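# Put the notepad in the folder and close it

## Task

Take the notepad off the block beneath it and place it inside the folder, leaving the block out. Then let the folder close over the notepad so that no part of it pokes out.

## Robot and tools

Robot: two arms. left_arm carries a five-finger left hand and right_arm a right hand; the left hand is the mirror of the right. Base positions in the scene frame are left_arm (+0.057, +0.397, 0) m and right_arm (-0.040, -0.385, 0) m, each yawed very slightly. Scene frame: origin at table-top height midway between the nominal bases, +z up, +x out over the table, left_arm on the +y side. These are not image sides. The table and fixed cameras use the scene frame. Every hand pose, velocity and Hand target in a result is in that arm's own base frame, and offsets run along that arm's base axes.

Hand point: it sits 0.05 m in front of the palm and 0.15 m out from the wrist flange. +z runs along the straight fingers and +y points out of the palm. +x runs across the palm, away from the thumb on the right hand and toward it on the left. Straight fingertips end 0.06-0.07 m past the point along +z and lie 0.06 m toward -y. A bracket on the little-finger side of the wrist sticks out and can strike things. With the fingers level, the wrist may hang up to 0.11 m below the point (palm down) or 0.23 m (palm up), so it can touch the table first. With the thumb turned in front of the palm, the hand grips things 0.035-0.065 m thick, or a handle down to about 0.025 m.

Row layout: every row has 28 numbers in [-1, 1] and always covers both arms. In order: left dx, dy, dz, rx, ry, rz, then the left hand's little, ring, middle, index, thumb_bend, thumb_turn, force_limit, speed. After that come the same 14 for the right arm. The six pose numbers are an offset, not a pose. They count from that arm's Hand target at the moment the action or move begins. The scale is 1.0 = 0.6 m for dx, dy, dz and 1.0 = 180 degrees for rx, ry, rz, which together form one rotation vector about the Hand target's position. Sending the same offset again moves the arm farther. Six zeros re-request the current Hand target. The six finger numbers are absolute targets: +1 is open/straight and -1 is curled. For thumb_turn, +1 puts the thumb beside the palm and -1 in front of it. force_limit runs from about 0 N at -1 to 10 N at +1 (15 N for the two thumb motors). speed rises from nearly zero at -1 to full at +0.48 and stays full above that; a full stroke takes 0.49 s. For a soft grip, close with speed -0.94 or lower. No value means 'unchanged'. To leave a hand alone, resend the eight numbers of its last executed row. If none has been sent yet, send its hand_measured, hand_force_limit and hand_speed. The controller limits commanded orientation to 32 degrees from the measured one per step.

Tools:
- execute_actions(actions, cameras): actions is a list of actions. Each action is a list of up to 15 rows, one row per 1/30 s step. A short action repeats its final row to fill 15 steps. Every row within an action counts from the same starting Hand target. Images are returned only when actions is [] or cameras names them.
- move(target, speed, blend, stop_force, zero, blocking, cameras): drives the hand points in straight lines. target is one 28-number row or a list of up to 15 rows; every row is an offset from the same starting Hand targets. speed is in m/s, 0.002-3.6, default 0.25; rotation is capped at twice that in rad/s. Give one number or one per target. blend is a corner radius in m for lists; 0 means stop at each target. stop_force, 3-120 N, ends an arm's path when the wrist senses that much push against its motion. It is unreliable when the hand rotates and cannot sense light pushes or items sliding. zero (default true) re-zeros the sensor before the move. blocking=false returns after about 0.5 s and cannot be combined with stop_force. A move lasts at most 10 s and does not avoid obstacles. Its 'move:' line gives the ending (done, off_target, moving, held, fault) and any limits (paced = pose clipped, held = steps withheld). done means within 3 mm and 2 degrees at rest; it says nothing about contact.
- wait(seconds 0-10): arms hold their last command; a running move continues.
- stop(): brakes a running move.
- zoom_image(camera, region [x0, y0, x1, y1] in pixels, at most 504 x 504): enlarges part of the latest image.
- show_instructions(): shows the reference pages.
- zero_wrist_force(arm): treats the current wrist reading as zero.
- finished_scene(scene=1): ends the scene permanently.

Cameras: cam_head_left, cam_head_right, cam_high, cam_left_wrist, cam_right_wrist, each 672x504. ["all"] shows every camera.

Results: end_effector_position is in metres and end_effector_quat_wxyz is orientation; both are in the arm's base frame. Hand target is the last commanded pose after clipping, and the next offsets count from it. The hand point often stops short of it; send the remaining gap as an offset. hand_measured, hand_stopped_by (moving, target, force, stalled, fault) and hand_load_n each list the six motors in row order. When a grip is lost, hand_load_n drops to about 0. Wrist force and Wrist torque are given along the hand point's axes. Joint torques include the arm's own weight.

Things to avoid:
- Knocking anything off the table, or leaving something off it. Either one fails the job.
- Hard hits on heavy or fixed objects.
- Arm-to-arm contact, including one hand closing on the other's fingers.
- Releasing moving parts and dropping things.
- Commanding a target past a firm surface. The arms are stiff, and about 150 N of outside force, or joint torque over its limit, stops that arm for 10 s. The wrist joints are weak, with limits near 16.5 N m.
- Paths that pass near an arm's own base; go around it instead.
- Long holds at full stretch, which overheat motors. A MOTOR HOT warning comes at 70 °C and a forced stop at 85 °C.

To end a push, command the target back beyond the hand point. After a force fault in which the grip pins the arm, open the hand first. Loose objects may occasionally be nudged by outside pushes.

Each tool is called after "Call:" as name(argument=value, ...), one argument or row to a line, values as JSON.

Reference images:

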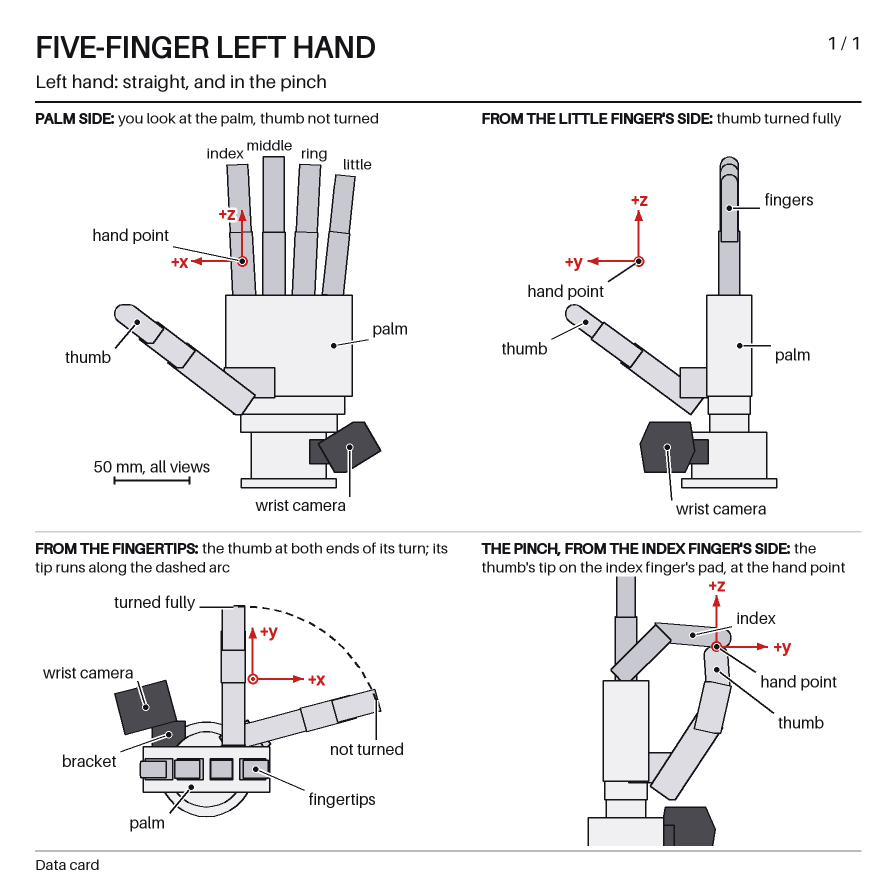

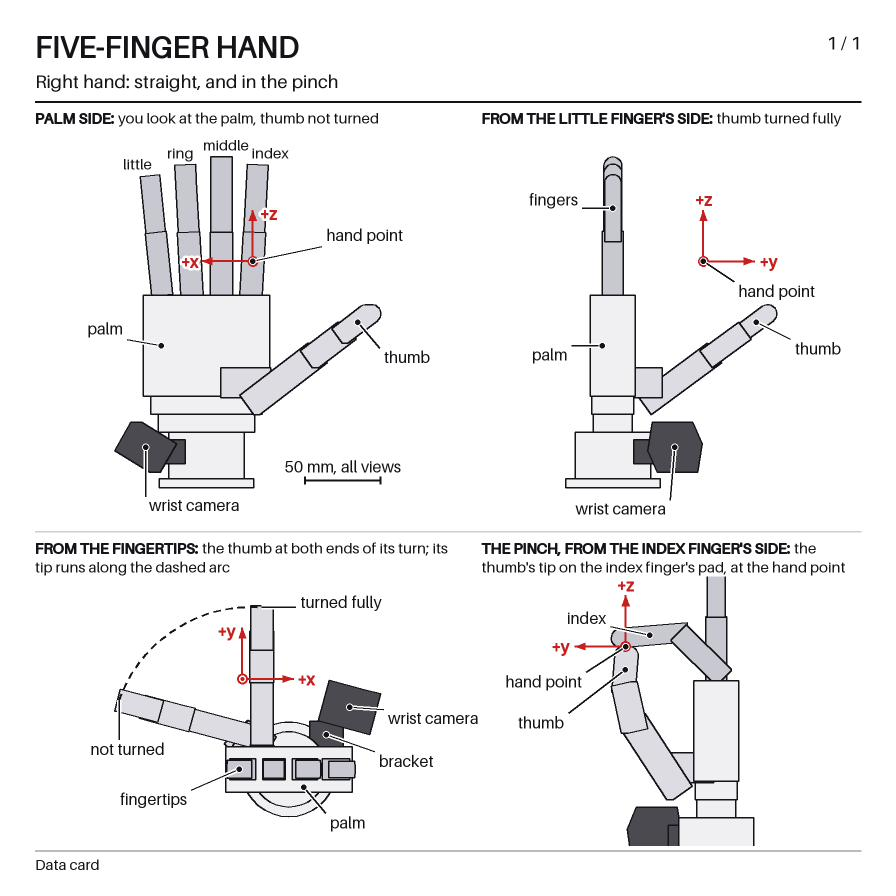

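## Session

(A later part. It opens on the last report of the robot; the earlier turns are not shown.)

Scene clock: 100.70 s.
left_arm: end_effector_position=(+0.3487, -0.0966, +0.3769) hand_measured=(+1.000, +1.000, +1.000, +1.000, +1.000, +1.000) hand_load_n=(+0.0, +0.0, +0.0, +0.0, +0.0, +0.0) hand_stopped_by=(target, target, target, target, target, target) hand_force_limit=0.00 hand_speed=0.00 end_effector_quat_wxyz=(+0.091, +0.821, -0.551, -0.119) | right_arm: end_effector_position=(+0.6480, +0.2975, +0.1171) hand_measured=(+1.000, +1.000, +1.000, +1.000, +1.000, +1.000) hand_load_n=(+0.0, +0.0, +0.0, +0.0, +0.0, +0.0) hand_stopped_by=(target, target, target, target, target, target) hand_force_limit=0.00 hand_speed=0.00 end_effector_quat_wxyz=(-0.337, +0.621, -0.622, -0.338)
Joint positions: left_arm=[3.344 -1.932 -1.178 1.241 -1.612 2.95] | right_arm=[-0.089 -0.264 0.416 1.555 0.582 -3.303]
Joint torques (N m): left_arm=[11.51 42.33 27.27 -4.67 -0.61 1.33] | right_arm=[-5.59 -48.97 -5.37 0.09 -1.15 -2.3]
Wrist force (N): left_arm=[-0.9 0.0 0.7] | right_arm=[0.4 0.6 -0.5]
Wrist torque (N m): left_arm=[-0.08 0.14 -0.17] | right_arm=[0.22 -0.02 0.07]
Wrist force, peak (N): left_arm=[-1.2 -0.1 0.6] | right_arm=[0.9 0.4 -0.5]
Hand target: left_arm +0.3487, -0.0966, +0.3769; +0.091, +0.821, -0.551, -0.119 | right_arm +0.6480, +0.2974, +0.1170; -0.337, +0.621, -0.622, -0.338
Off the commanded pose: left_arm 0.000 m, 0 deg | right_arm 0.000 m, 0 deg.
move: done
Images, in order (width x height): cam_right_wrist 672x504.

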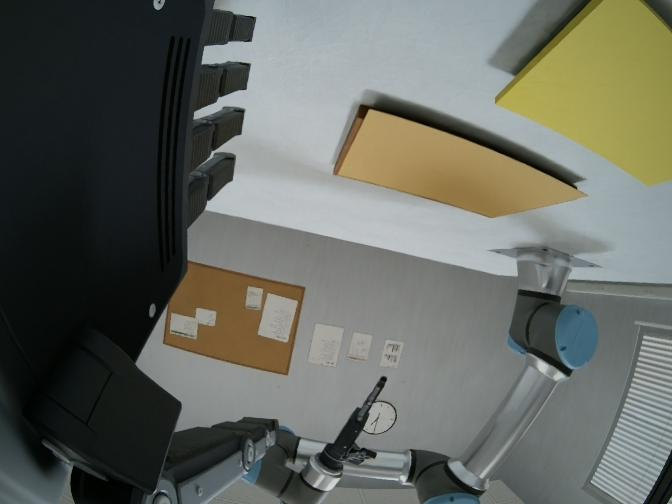

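Call:
move(
  target=[
    [0, 0, 0, 0, 0, 0, 1, 1, 1, 1, 1, 1, 0, 0, 0.0, 0.0, 0.18, 0, 0, 0, 1, 1, 1, 1, 1, 1, 0, 0],
    [0, 0, 0, 0, 0, 0, 1, 1, 1, 1, 1, 1, 0, 0, -0.2638, -0.4427, 0.18, -0.2469, 0.2469, -0.4546, 1, 1, 1, 1, 1, 1, 0, 0],
  ],
  speed=0.25,
  blend=[0.03, 0],
  cameras=["cam_right_wrist"],
)

Call:
move(
  target=[
    [0.172, -0.637, -0.05, -0.0898, -0.0687, -0.6179, 1, 1, 1, 1, 1, 1, 0, 0, 0, 0, 0, 0, 0, 0, 1, 1, 1, 1, 1, 1, 0, 0],
    [0.172, -0.637, -0.378, -0.0898, -0.0687, -0.6179, 1, 1, 1, 1, 1, 1, 0, 0, 0, 0, 0, 0, 0, 0, 1, 1, 1, 1, 1, 1, 0, 0],
  ],
  speed=0.25,
  blend=[0.03, 0],
  cameras=["all"],
)

Scene clock: 118.40 s.
left_arm: end_effector_position=(+0.3487, -0.0966, +0.3769) hand_measured=(+1.000, +1.000, +1.000, +1.000, +1.000, +1.000) hand_load_n=(+0.0, +0.0, +0.0, +0.0, +0.0, +0.0) hand_stopped_by=(target, target, target, target, target, target) hand_force_limit=0.00 hand_speed=0.00 end_effector_quat_wxyz=(+0.091, +0.821, -0.551, -0.119) | right_arm: end_effector_position=(+0.4896, +0.0318, +0.2250) hand_measured=(+1.000, +1.000, +1.000, +1.000, +1.000, +1.000) hand_load_n=(+0.0, +0.0, +0.0, +0.5, +0.0, +0.0) hand_stopped_by=(target, target, target, target, target, target) hand_force_limit=0.00 hand_speed=0.00 end_effector_quat_wxyz=(+0.000, +0.000, +1.000, +0.000)
Joint positions: left_arm=[3.344 -1.932 -1.178 1.241 -1.612 2.95] | right_arm=[-0.356 -1.194 1.406 1.36 1.571 -1.926]
Joint torques (N m): left_arm=[11.48 41.24 26.24 -4.69 -0.44 1.14] | right_arm=[7.81 -24.99 -29.81 -0.25 -1.42 -0.76]
Wrist force (N): left_arm=[-1.0 -0.3 0.6] | right_arm=[2.6 0.6 0.4]
Wrist torque (N m): left_arm=[-0.11 0.16 -0.17] | right_arm=[0.22 -0.24 0.38]
Wrist force, peak (N): left_arm=[-1.0 -0.1 1.0] | right_arm=[2.7 0.8 0.4]
Hand target: left_arm +0.3487, -0.0966, +0.3769; +0.091, +0.821, -0.551, -0.119 | right_arm +0.4897, +0.0318, +0.2250; +0.000, +0.000, +1.000, +0.000
Off the commanded pose: left_arm 0.000 m, 0 deg | right_arm 0.000 m, 0 deg.
move: done
Images, in order (width x height): cam_right_wrist 672x504.

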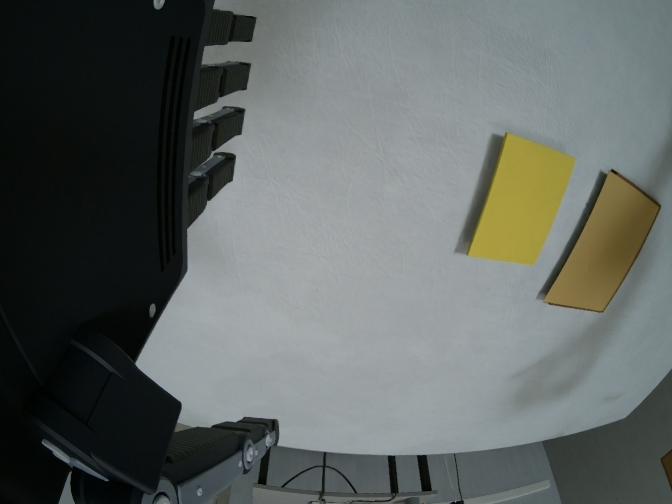

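Scene clock: 123.63 s.
left_arm: end_effector_position=(+0.4507, -0.4777, +0.1496) hand_measured=(+1.000, +1.000, +1.000, +1.000, +1.000, +1.000) hand_load_n=(+0.0, +0.0, +0.0, +0.0, +0.0, +0.0) hand_stopped_by=(target, target, target, target, target, target) hand_force_limit=0.00 hand_speed=0.00 end_effector_quat_wxyz=(+0.042, +0.005, +0.998, -0.046) | right_arm: end_effector_position=(+0.4897, +0.0318, +0.2250) hand_measured=(+1.000, +1.000, +1.000, +1.000, +1.000, +1.000) hand_load_n=(+0.0, +0.0, +0.0, +0.0, +0.0, +0.0) hand_stopped_by=(target, target, target, target, target, target) hand_force_limit=0.00 hand_speed=0.00 end_effector_quat_wxyz=(+0.000, +0.000, +1.000, +0.000)
Joint positions: left_arm=[2.495 -2.807 -0.035 1.393 -1.546 4.074] | right_arm=[-0.356 -1.194 1.406 1.36 1.571 -1.926]
Joint torques (N m): left_arm=[9.96 57.23 13.99 -2.35 0.96 1.34] | right_arm=[8.13 -24.95 -29.43 0.07 2.53 2.27]
Wrist force (N): left_arm=[-1.0 -1.6 0.3] | right_arm=[2.4 0.5 0.6]
Wrist torque (N m): left_arm=[-0.14 0.17 0.08] | right_arm=[0.21 -0.22 0.36]
Wrist force, peak (N): left_arm=[-1.0 -3.3 -0.5] | right_arm=[2.8 0.6 0.5]
Hand target: left_arm +0.4519, -0.4788, +0.1501; -0.001, +0.000, +1.000, +0.000 | right_arm +0.4897, +0.0318, +0.2250; +0.000, +0.000, +1.000, +0.000
Off the commanded pose: left_arm 0.002 m, 7 deg | right_arm 0.000 m, 0 deg.
elbow stopped short (left arm): the move would have taken joint 3 (elbow) straighter than the controller allows.
move: off_target (left_arm)

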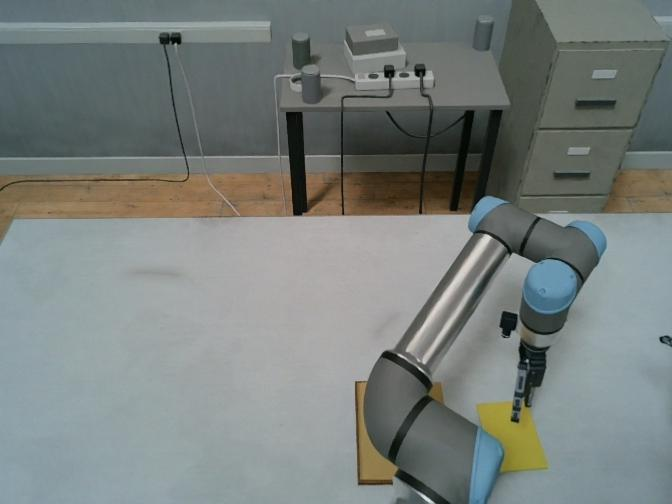

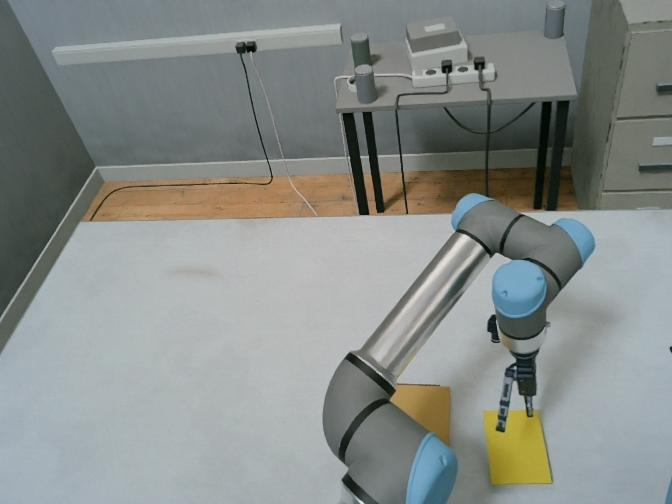

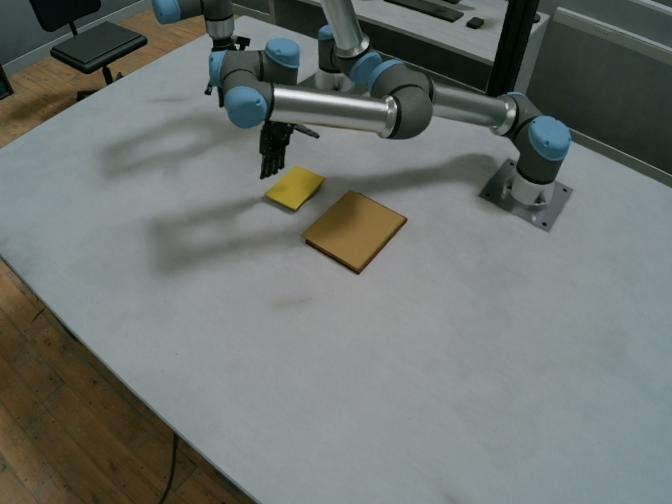

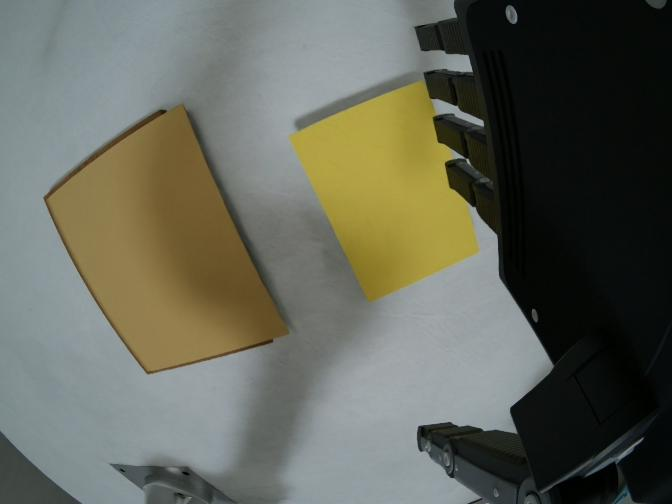

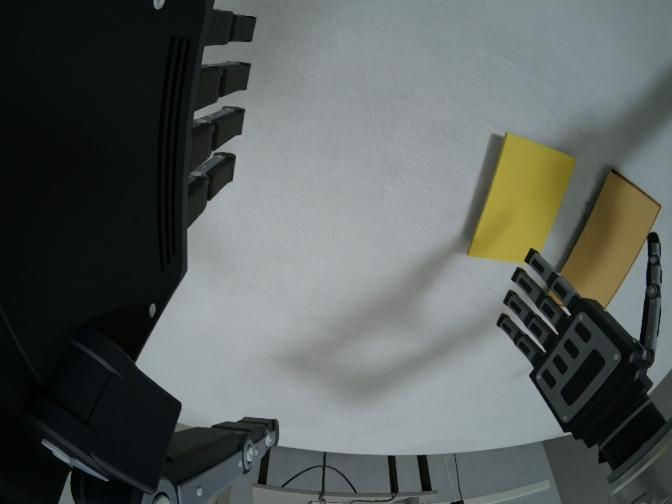

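Call:
move(
  target=[0, 0.0667, -0.0833, 0, 0, 0, 0, 0, 0, 0, 1, 1, 0, 0, 0, 0, 0, 0, 0, 0, 1, 1, 1, 1, 1, 1, 0, 0],
  speed=0.15,
  cameras=["all"],
)

Call:
zoom_image(
  camera="cam_left_wrist",
  region=[100, 0, 500, 360],
)

Scene clock: 135.00 s.
left_arm: end_effector_position=(+0.4520, -0.4387, +0.1003) hand_measured=(+0.000, +0.000, +0.000, +0.000, +1.000, +1.000) hand_load_n=(+0.0, +0.0, +0.0, +0.0, +0.0, +0.0) hand_stopped_by=(target, target, target, target, target, target) hand_force_limit=0.00 hand_speed=0.00 end_effector_quat_wxyz=(+0.000, +0.000, +1.000, +0.000) | right_arm: end_effector_position=(+0.4897, +0.0318, +0.2250) hand_measured=(+1.000, +1.000, +1.000, +1.000, +1.000, +1.000) hand_load_n=(+0.0, +0.0, +0.0, +0.0, +0.0, +0.0) hand_stopped_by=(target, target, target, target, target, target) hand_force_limit=0.00 hand_speed=0.00 end_effector_quat_wxyz=(+0.000, +0.000, +1.000, +0.000)
Joint positions: left_arm=[2.533 -2.729 -0.368 1.526 -1.57 4.104] | right_arm=[-0.356 -1.194 1.406 1.36 1.571 -1.926]
Joint torques (N m): left_arm=[-11.29 43.06 14.66 -4.99 0.81 -1.06] | right_arm=[7.84 -24.91 -29.62 0.45 2.78 2.18]
Wrist force (N): left_arm=[-0.4 -0.7 0.5] | right_arm=[2.3 0.6 0.6]
Wrist torque (N m): left_arm=[0.01 0.16 -0.01] | right_arm=[0.21 -0.22 0.36]
Wrist force, peak (N): left_arm=[-0.2 -2.3 -1.1] | right_arm=[2.6 0.6 0.5]
Hand target: left_arm +0.4519, -0.4388, +0.1001; -0.001, +0.000, +1.000, +0.000 | right_arm +0.4897, +0.0318, +0.2250; +0.000, +0.000, +1.000, +0.000
Off the commanded pose: left_arm 0.000 m, 0 deg | right_arm 0.000 m, 0 deg.
move: done

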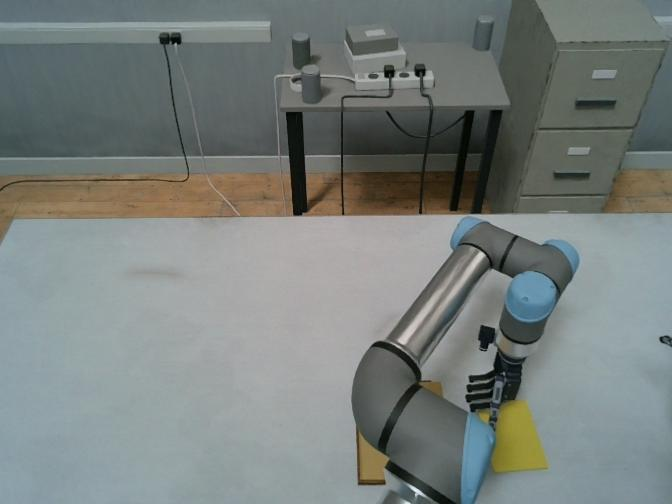

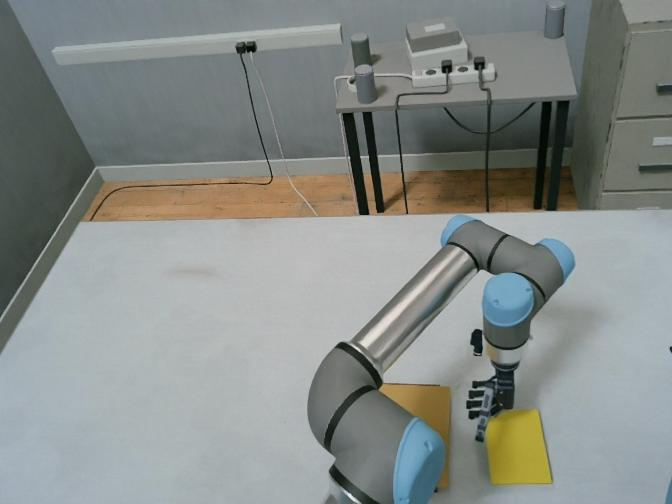

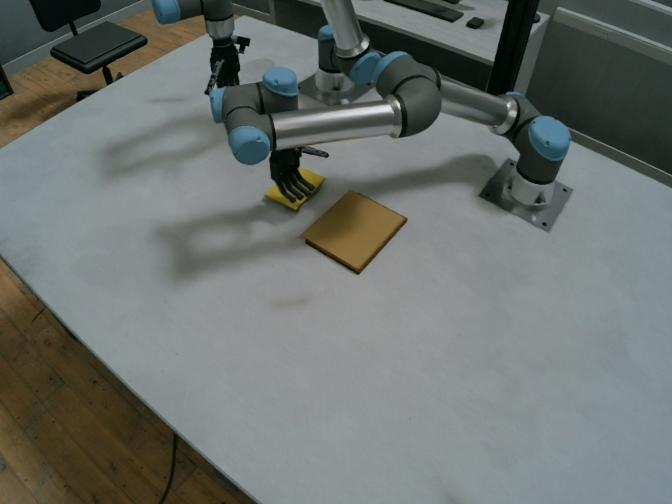

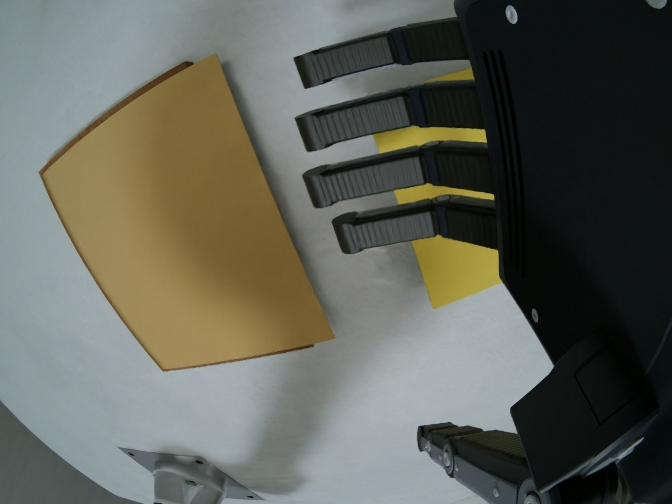

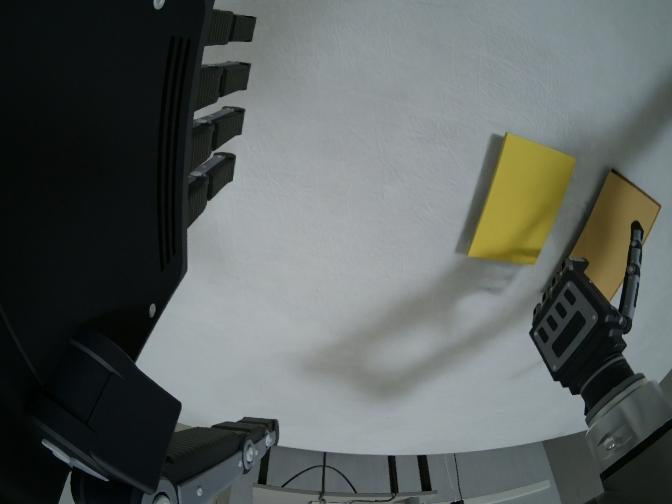

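Scaled by 1.260 from the camera's 672x504 image, which has a finer 960x720 frame.

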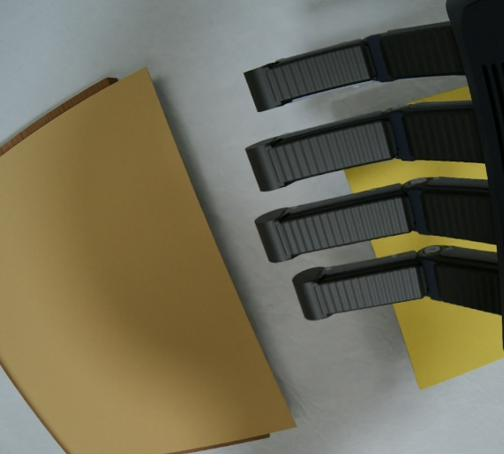

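Call:
move(
  target=[0.03, 0.029, -0.075, 0, 0, 0.025, 0, 0, 0, 0, 1, 1, 0, 0, 0, 0, 0, 0, 0, 0, 1, 1, 1, 1, 1, 1, 0, 0],
  speed=0.1,
  cameras=["cam_left_wrist", "cam_high", "cam_right_wrist"],
)

Call:
zoom_image(
  camera="cam_left_wrist",
  region=[150, 0, 510, 330],
)

Scene clock: 143.70 s.
left_arm: end_effector_position=(+0.4699, -0.4213, +0.0549) hand_measured=(+0.000, +0.000, +0.000, +0.000, +1.000, +1.000) hand_load_n=(+0.0, +0.0, +0.0, +0.0, +0.0, +0.0) hand_stopped_by=(target, target, target, target, target, target) hand_force_limit=0.00 hand_speed=0.00 end_effector_quat_wxyz=(-0.001, -0.039, +0.999, +0.000) | right_arm: end_effector_position=(+0.4897, +0.0318, +0.2250) hand_measured=(+1.000, +1.000, +1.000, +1.000, +1.000, +1.000) hand_load_n=(+0.0, -0.5, +0.5, +0.0, +0.0, +0.0) hand_stopped_by=(target, target, target, target, target, target) hand_force_limit=0.00 hand_speed=0.00 end_effector_quat_wxyz=(+0.000, +0.000, +1.000, +0.000)
Joint positions: left_arm=[2.576 -2.743 -0.456 1.627 -1.57 4.068] | right_arm=[-0.356 -1.194 1.406 1.36 1.571 -1.926]
Joint torques (N m): left_arm=[-11.01 70.13 27.98 -5.09 -0.1 1.24] | right_arm=[7.64 -25.4 -28.95 0.77 2.53 2.08]
Wrist force (N): left_arm=[-0.5 -1.1 0.3] | right_arm=[2.3 0.5 0.6]
Wrist torque (N m): left_arm=[-0.09 0.13 0.15] | right_arm=[0.21 -0.21 0.36]
Wrist force, peak (N): left_arm=[-1.1 -1.1 1.4] | right_arm=[2.6 0.6 0.5]
Hand target: left_arm +0.4699, -0.4214, +0.0551; -0.001, -0.039, +0.999, +0.000 | right_arm +0.4897, +0.0318, +0.2250; +0.000, +0.000, +1.000, +0.000
Off the commanded pose: left_arm 0.000 m, 0 deg | right_arm 0.000 m, 0 deg.
move: done
Images, in order (width x height): cam_high 672x504, cam_left_wrist 672x504, cam_right_wrist 672x504.

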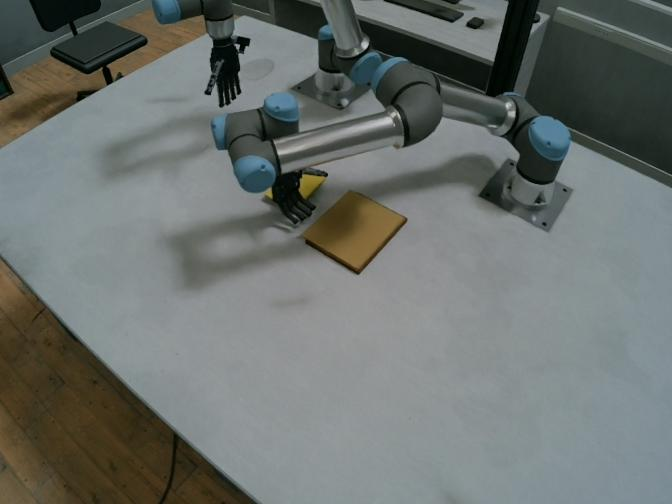

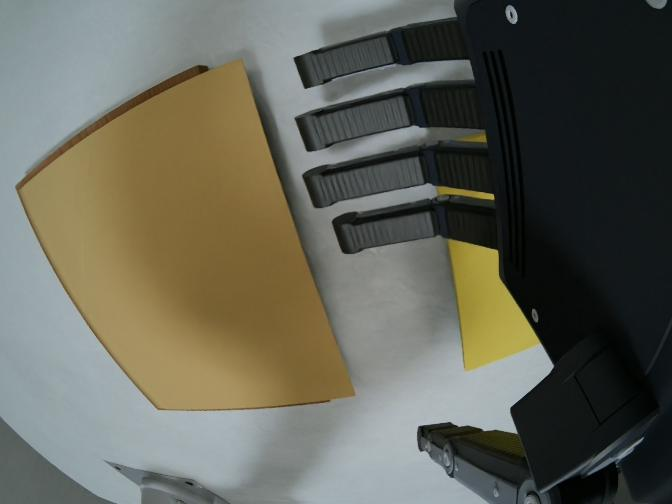

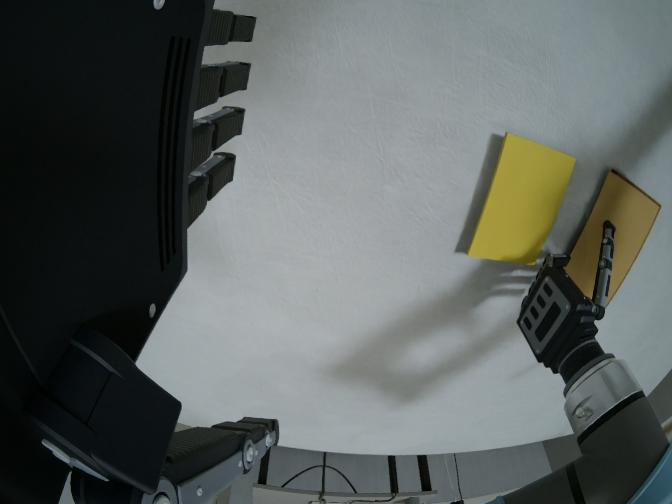

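Scaled by 1.400 from the camera's 672x504 image, which has a finer 960x720 frame.

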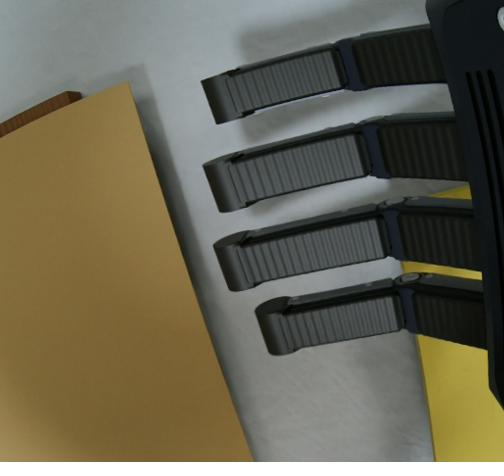

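Call:
move(
  target=[0.005, 0.022, 0, 0, 0, 0, 0, 0, 0, 0, 1, 1, 0, 0, 0, 0, 0, 0, 0, 0, 1, 1, 1, 1, 1, 1, 0, 0],
  speed=0.05,
)

Call:
move(
  target=[0, 0, -0.06, 0, 0, 0, 0, 0, 0, 0, 1, 1, 0, 0, 0, 0, 0, 0, 0, 0, 1, 1, 1, 1, 1, 1, 0, 0],
  speed=0.015,
  stop_force=3,
  cameras=["cam_left_wrist", "cam_high", "cam_head_right"],
)

Call:
zoom_image(
  camera="cam_left_wrist",
  region=[150, 0, 510, 330],
)

Scene clock: 148.17 s.
left_arm: end_effector_position=(+0.4731, -0.4081, +0.0552) hand_measured=(+0.000, +0.000, +0.000, +0.000, +1.000, +1.000) hand_load_n=(+0.0, +0.0, +0.0, +0.0, +0.0, +0.0) hand_stopped_by=(target, target, target, target, target, target) hand_force_limit=0.00 hand_speed=0.00 end_effector_quat_wxyz=(+0.000, -0.039, +0.999, +0.000) | right_arm: end_effector_position=(+0.4897, +0.0318, +0.2250) hand_measured=(+1.000, +1.000, +1.000, +1.000, +1.000, +1.000) hand_load_n=(+0.0, +0.0, +0.0, +0.5, +0.0, +0.0) hand_stopped_by=(target, target, target, target, target, target) hand_force_limit=0.00 hand_speed=0.00 end_effector_quat_wxyz=(+0.000, +0.000, +1.000, +0.000)
Joint positions: left_arm=[2.595 -2.708 -0.525 1.661 -1.57 4.087] | right_arm=[-0.356 -1.194 1.406 1.36 1.571 -1.926]
Joint torques (N m): left_arm=[-12.21 44.45 27.29 -4.62 -0.75 -1.37] | right_arm=[7.27 -25.15 -29.42 1.02 2.65 2.15]
Wrist force (N): left_arm=[-0.6 -0.9 0.5] | right_arm=[2.4 0.5 0.4]
Wrist torque (N m): left_arm=[-0.05 0.13 -0.07] | right_arm=[0.22 -0.22 0.36]
Wrist force, peak (N): left_arm=[-0.2 -1.9 0.3] | right_arm=[2.7 0.5 0.6]
Hand target: left_arm +0.4729, -0.4082, +0.0551; -0.001, -0.039, +0.999, +0.000 | right_arm +0.4897, +0.0318, +0.2250; +0.000, +0.000, +1.000, +0.000
Off the commanded pose: left_arm 0.000 m, 0 deg | right_arm 0.000 m, 0 deg.
move: done

Scene clock: 150.97 s.
left_arm: end_effector_position=(+0.4729, -0.4082, +0.0294) hand_measured=(+0.000, +0.000, +0.000, +0.000, +1.000, +1.000) hand_load_n=(+0.0, +0.0, -4.0, +0.0, +0.0, -0.5) hand_stopped_by=(target, target, target, target, target, target) hand_force_limit=0.00 hand_speed=0.00 end_effector_quat_wxyz=(-0.001, -0.039, +0.999, +0.000) | right_arm: end_effector_position=(+0.4897, +0.0318, +0.2250) hand_measured=(+1.000, +1.000, +1.000, +1.000, +1.000, +1.000) hand_load_n=(+0.0, +0.0, +0.0, +0.0, +0.0, +0.0) hand_stopped_by=(target, target, target, target, target, target) hand_force_limit=0.00 hand_speed=0.00 end_effector_quat_wxyz=(+0.000, +0.000, +1.000, +0.000)
Joint positions: left_arm=[2.595 -2.722 -0.563 1.713 -1.57 4.087] | right_arm=[-0.356 -1.194 1.406 1.36 1.571 -1.926]
Joint torques (N m): left_arm=[-1.82 67.37 25.99 -4.51 -0.71 -1.31] | right_arm=[6.41 -25.65 -29.87 1.27 2.52 2.22]
Wrist force (N): left_arm=[-1.5 -1.5 -3.2] | right_arm=[2.5 0.4 0.3]
Wrist torque (N m): left_arm=[-0.09 0.04 -0.06] | right_arm=[0.20 -0.24 0.37]
Wrist force, peak (N): left_arm=[-2.0 -6.9 -8.1] | right_arm=[2.7 0.6 0.4]
Hand target: left_arm +0.4729, -0.4082, +0.0294; -0.001, -0.039, +0.999, +0.000 (not the last commanded pose) | right_arm +0.4897, +0.0318, +0.2250; +0.000, +0.000, +1.000, +0.000
Off the commanded pose: left_arm 0.010 m, 0 deg | right_arm 0.000 m, 0 deg.
move: contact (left_arm)
Images, in order (width x height): cam_head_right 672x504, cam_high 672x504, cam_left_wrist 672x504.

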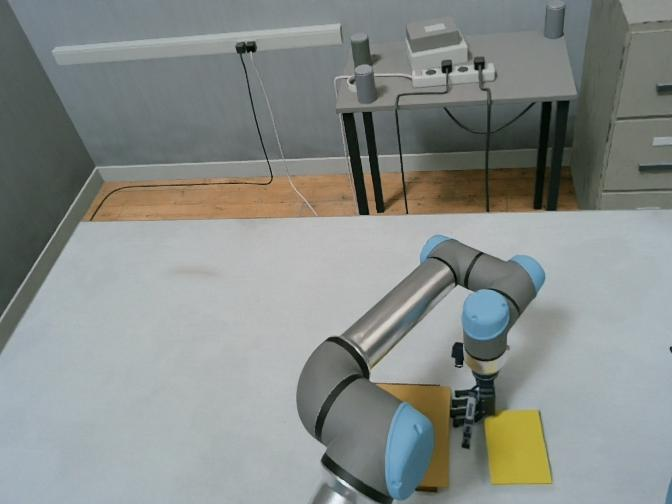

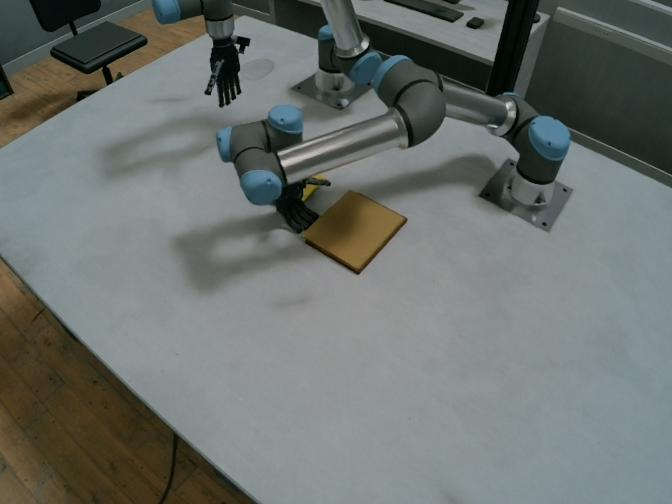

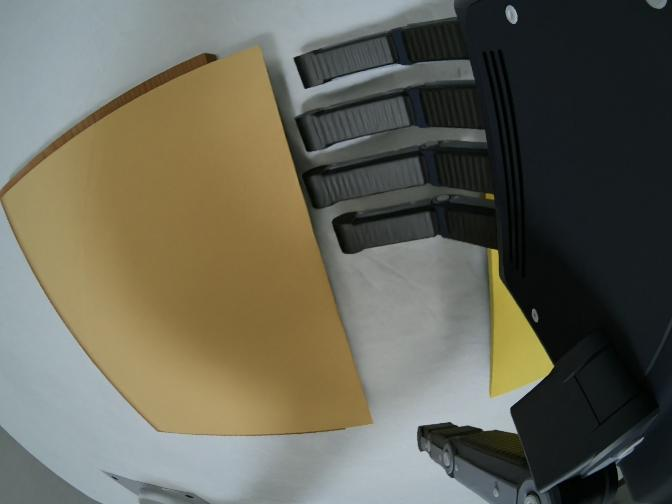

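Scaled by 1.400 from the camera's 672x504 image, which has a finer 960x720 frame.

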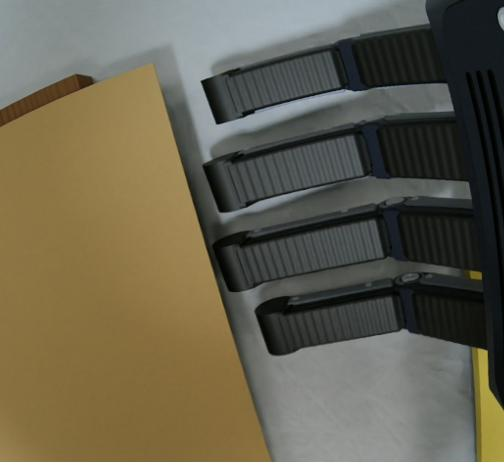

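Call:
move(
  target=[0, 0, 0.003, 0, 0, 0, 0, 0, 0, 0, 1, 1, 0, 0, 0, 0, 0, 0, 0, 0, 1, 1, 1, 1, 1, 1, 0, 0],
  speed=0.02,
)

Call:
move(
  target=[0, 0.025, 0, 0, 0, 0, 0, 0, 0, 0, 1, 1, 0, 0, 0, 0, 0, 0, 0, 0, 1, 1, 1, 1, 1, 1, 0, 0],
  speed=0.015,
  stop_force=4,
  cameras=["cam_left_wrist", "cam_high"],
)

Call:
zoom_image(
  camera="cam_left_wrist",
  region=[150, 0, 510, 330],
)

Scene clock: 154.67 s.
left_arm: end_effector_position=(+0.4729, -0.4082, +0.0313) hand_measured=(+0.000, +0.000, +0.000, +0.000, +1.000, +1.000) hand_load_n=(+0.0, +0.0, +0.5, +0.0, +0.0, +0.0) hand_stopped_by=(target, target, target, target, target, target) hand_force_limit=0.00 hand_speed=0.00 end_effector_quat_wxyz=(-0.001, -0.039, +0.999, +0.000) | right_arm: end_effector_position=(+0.4897, +0.0318, +0.2250) hand_measured=(+1.000, +1.000, +1.000, +1.000, +1.000, +1.000) hand_load_n=(+0.0, +0.0, +0.0, +0.0, +0.0, +0.0) hand_stopped_by=(target, target, target, target, target, target) hand_force_limit=0.00 hand_speed=0.00 end_effector_quat_wxyz=(+0.000, +0.000, +1.000, +0.000)
Joint positions: left_arm=[2.595 -2.721 -0.561 1.71 -1.57 4.087] | right_arm=[-0.356 -1.194 1.406 1.36 1.571 -1.926]
Joint torques (N m): left_arm=[11.45 67.43 25.26 -4.55 -1.18 -0.45] | right_arm=[7.15 -25.06 -29.38 1.56 2.64 2.21]
Wrist force (N): left_arm=[-0.6 -1.1 0.4] | right_arm=[2.5 0.5 0.6]
Wrist torque (N m): left_arm=[-0.08 0.13 -0.08] | right_arm=[0.20 -0.23 0.37]
Wrist force, peak (N): left_arm=[-1.4 -1.8 -3.5] | right_arm=[2.6 0.6 0.6]
Hand target: left_arm +0.4729, -0.4082, +0.0312; -0.001, -0.039, +0.999, +0.000 | right_arm +0.4897, +0.0318, +0.2250; +0.000, +0.000, +1.000, +0.000
Off the commanded pose: left_arm 0.000 m, 0 deg | right_arm 0.000 m, 0 deg.
move: done

Scene clock: 156.87 s.
left_arm: end_effector_position=(+0.4729, -0.3932, +0.0312) hand_measured=(+0.000, +0.000, +0.000, +0.000, +1.000, +1.000) hand_load_n=(+0.0, +0.0, +0.0, +0.0, +0.0, +0.0) hand_stopped_by=(target, target, target, target, target, target) hand_force_limit=0.00 hand_speed=0.00 end_effector_quat_wxyz=(-0.001, -0.039, +0.999, +0.000) | right_arm: end_effector_position=(+0.4897, +0.0318, +0.2250) hand_measured=(+1.000, +1.000, +1.000, +1.000, +1.000, +1.000) hand_load_n=(+0.0, +0.0, +0.0, +0.0, +0.0, +0.0) hand_stopped_by=(target, target, target, target, target, target) hand_force_limit=0.00 hand_speed=0.00 end_effector_quat_wxyz=(+0.000, +0.000, +1.000, +0.000)
Joint positions: left_arm=[2.614 -2.679 -0.644 1.751 -1.57 4.106] | right_arm=[-0.356 -1.194 1.406 1.36 1.571 -1.926]
Joint torques (N m): left_arm=[-11.97 42.82 26.89 -5.11 0.49 -1.26] | right_arm=[7.28 -25.62 -29.12 1.69 2.58 2.09]
Wrist force (N): left_arm=[-0.6 -0.9 0.5] | right_arm=[2.5 0.5 0.5]
Wrist torque (N m): left_arm=[0.00 0.15 -0.04] | right_arm=[0.21 -0.23 0.37]
Wrist force, peak (N): left_arm=[-0.8 -0.9 0.9] | right_arm=[2.7 0.5 0.4]
Hand target: left_arm +0.4729, -0.3932, +0.0312; -0.001, -0.039, +0.999, +0.000 | right_arm +0.4897, +0.0318, +0.2250; +0.000, +0.000, +1.000, +0.000
Off the commanded pose: left_arm 0.000 m, 0 deg | right_arm 0.000 m, 0 deg.
move: done
Images, in order (width x height): cam_high 672x504, cam_left_wrist 672x504.

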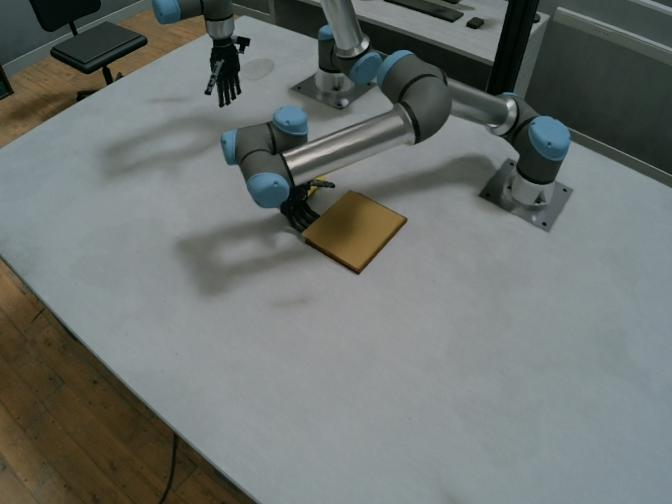

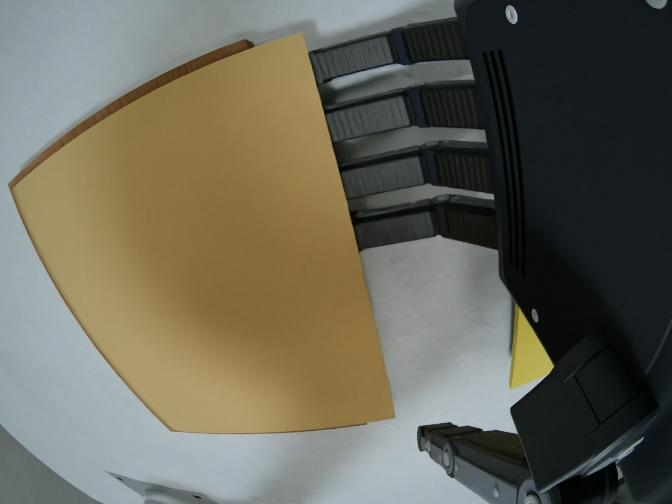

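Scaled by 1.400 from the camera's 672x504 image, which has a finer 960x720 frame.

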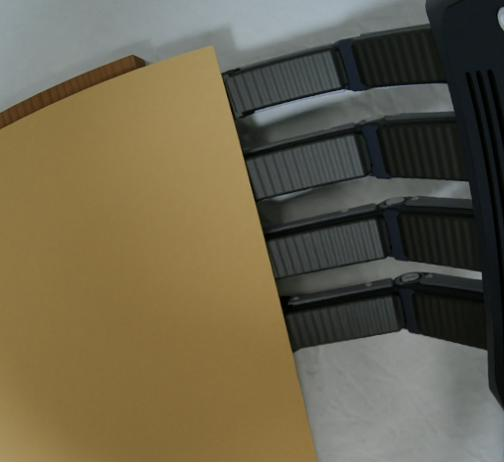

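Call:
move(
  target=[0, 0.008, 0.05, 0, 0, 0, 0, 0, 0, 0, 1, 1, 0, 0, 0, 0, 0, 0, 0, 0, 1, 1, 1, 1, 1, 1, 0, 0],
  speed=0.04,
  cameras=["all"],
)

Scene clock: 159.50 s.
left_arm: end_effector_position=(+0.4729, -0.3883, +0.0615) hand_measured=(+0.000, +0.000, +0.000, +0.000, +1.000, +1.000) hand_load_n=(+0.0, +0.0, +0.0, +0.0, +0.0, +0.0) hand_stopped_by=(target, target, target, target, target, target) hand_force_limit=0.00 hand_speed=0.00 end_effector_quat_wxyz=(+0.000, -0.039, +0.999, +0.000) | right_arm: end_effector_position=(+0.4897, +0.0318, +0.2250) hand_measured=(+1.000, +1.000, +1.000, +1.000, +1.000, +1.000) hand_load_n=(+0.0, +0.0, +0.0, +0.0, +0.0, +0.0) hand_stopped_by=(target, target, target, target, target, target) hand_force_limit=0.00 hand_speed=0.00 end_effector_quat_wxyz=(+0.000, +0.000, +1.000, +0.000)
Joint positions: left_arm=[2.62 -2.647 -0.628 1.704 -1.57 4.112] | right_arm=[-0.356 -1.194 1.406 1.36 1.571 -1.926]
Joint torques (N m): left_arm=[5.06 42.99 13.36 -0.12 0.53 0.4] | right_arm=[7.02 -24.95 -29.11 2.08 2.61 2.13]
Wrist force (N): left_arm=[-0.5 -0.9 0.3] | right_arm=[2.7 0.4 0.2]
Wrist torque (N m): left_arm=[-0.02 0.13 -0.05] | right_arm=[0.21 -0.25 0.38]
Wrist force, peak (N): left_arm=[-0.7 -0.8 1.6] | right_arm=[2.8 0.4 0.1]
Hand target: left_arm +0.4729, -0.3884, +0.0612; -0.001, -0.039, +0.999, +0.000 | right_arm +0.4897, +0.0318, +0.2250; +0.000, +0.000, +1.000, +0.000
Off the commanded pose: left_arm 0.000 m, 0 deg | right_arm 0.000 m, 0 deg.
move: done

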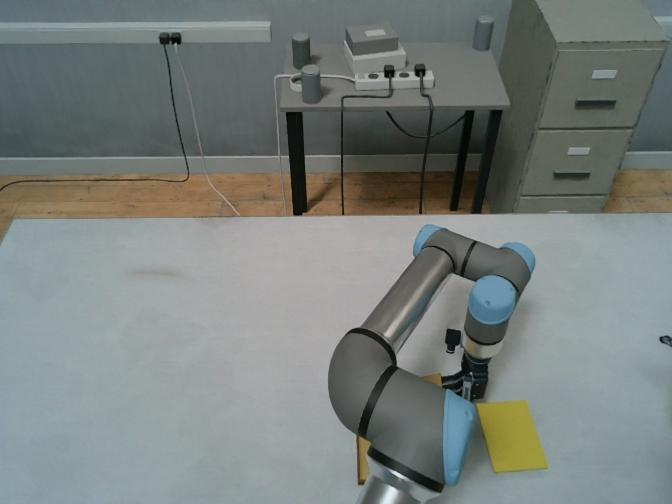

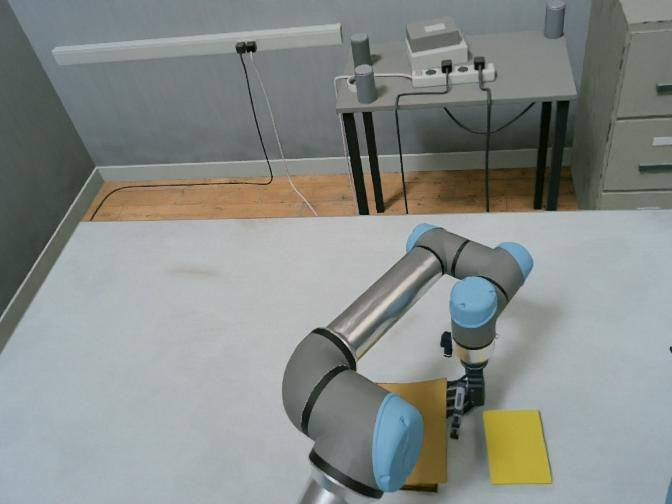

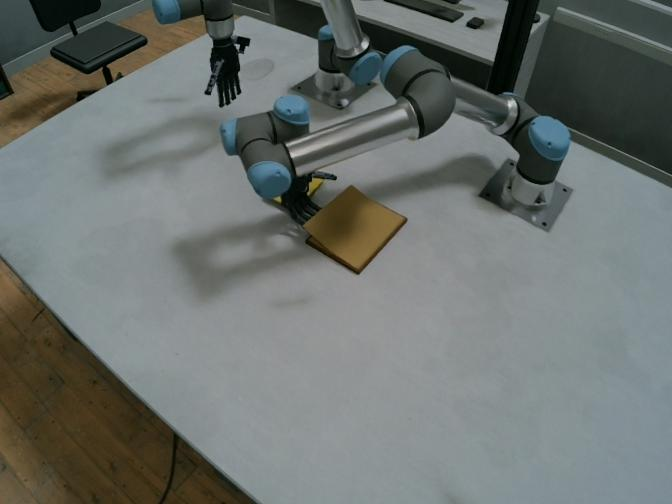

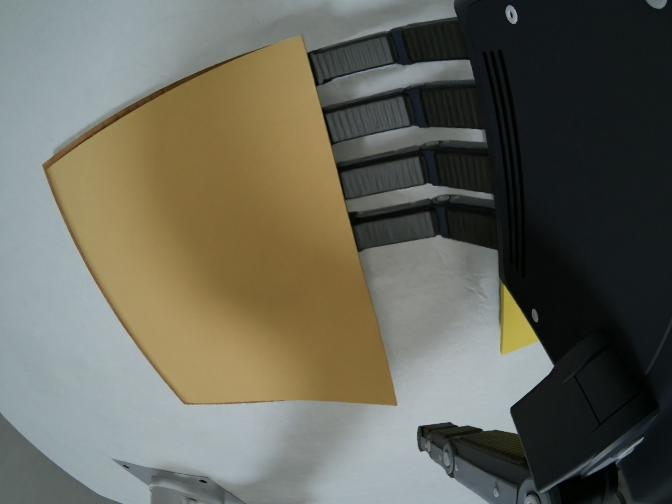

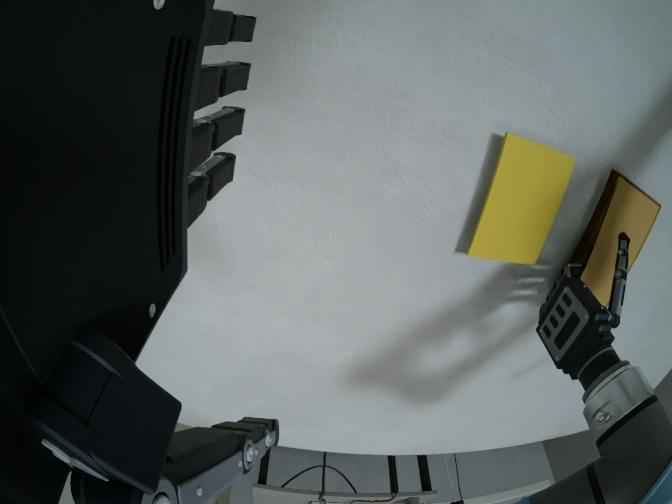

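Call:
move(
  target=[
    [-0.0022, 0.0276, 0.0797, 0, 0, 0, 0, 0, 0, 0, 1, 1, 0, 0, 0, 0, 0, 0, 0, 0, 1, 1, 1, 1, 1, 1, 0, 0],
    [-0.0053, 0.068, 0.1365, 0, 0, 0, 0, 0, 0, 0, 1, 1, 0, 0, 0, 0, 0, 0, 0, 0, 1, 1, 1, 1, 1, 1, 0, 0],
  ],
  speed=0.06,
  blend=[0.01, 0],
  cameras=["cam_left_wrist", "cam_high", "cam_right_wrist"],
)

Scene clock: 166.57 s.
left_arm: end_effector_position=(+0.4697, -0.3474, +0.1433) hand_measured=(+0.000, +0.000, +0.000, +0.000, +1.000, +1.000) hand_load_n=(+0.0, +0.0, +0.0, +0.0, +0.0, +0.0) hand_stopped_by=(target, target, target, target, target, target) hand_force_limit=0.00 hand_speed=0.00 end_effector_quat_wxyz=(-0.001, -0.039, +0.999, +0.000) | right_arm: end_effector_position=(+0.4897, +0.0318, +0.2250) hand_measured=(+1.000, +1.000, +1.000, +1.000, +1.000, +1.000) hand_load_n=(+0.0, +0.0, +0.0, +0.0, +0.0, +0.0) hand_stopped_by=(target, target, target, target, target, target) hand_force_limit=0.00 hand_speed=0.00 end_effector_quat_wxyz=(+0.000, +0.000, +1.000, +0.000)
Joint positions: left_arm=[2.674 -2.506 -0.691 1.625 -1.57 4.165] | right_arm=[-0.356 -1.194 1.406 1.36 1.571 -1.926]
Joint torques (N m): left_arm=[-10.74 39.96 28.81 -0.39 -0.95 -1.07] | right_arm=[6.89 -24.5 -28.89 2.28 2.68 2.12]
Wrist force (N): left_arm=[-0.3 -1.1 0.3] | right_arm=[2.5 0.5 0.4]
Wrist torque (N m): left_arm=[-0.07 0.09 0.02] | right_arm=[0.22 -0.23 0.37]
Wrist force, peak (N): left_arm=[-0.6 -1.2 1.4] | right_arm=[2.6 0.6 0.4]
Hand target: left_arm +0.4697, -0.3476, +0.1431; -0.001, -0.039, +0.999, +0.000 | right_arm +0.4897, +0.0318, +0.2250; +0.000, +0.000, +1.000, +0.000
Off the commanded pose: left_arm 0.000 m, 0 deg | right_arm 0.000 m, 0 deg.
move: done
Images, in order (width x height): cam_high 672x504, cam_left_wrist 672x504, cam_right_wrist 672x504.

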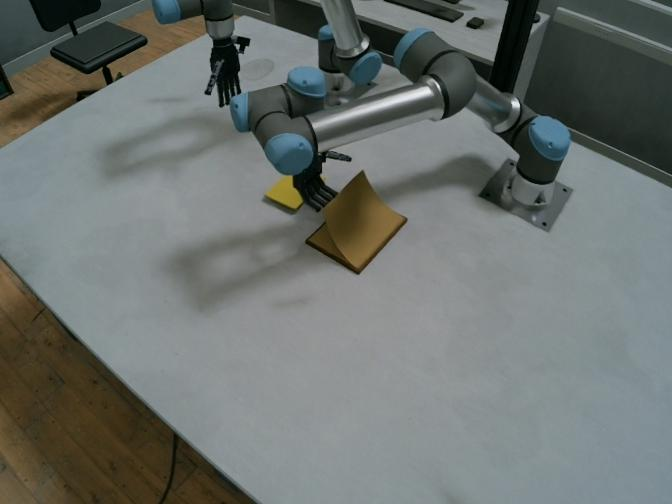

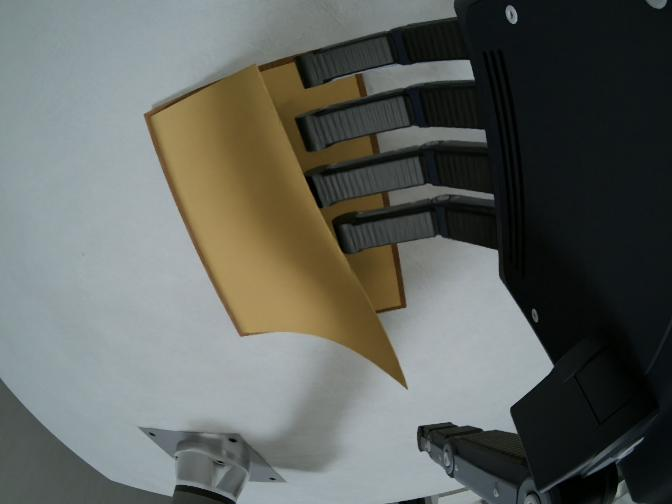

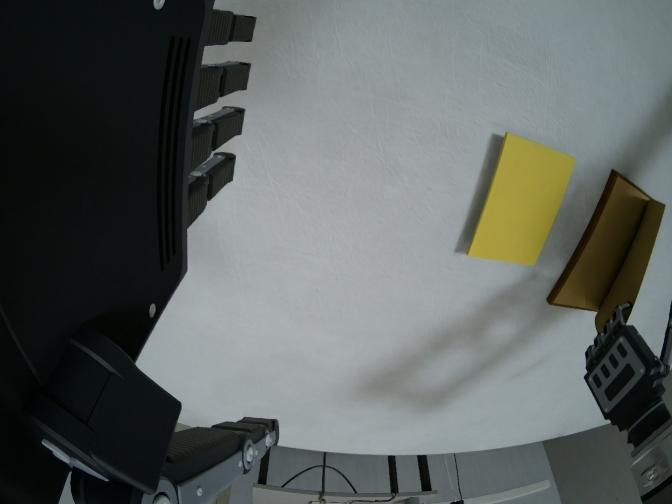

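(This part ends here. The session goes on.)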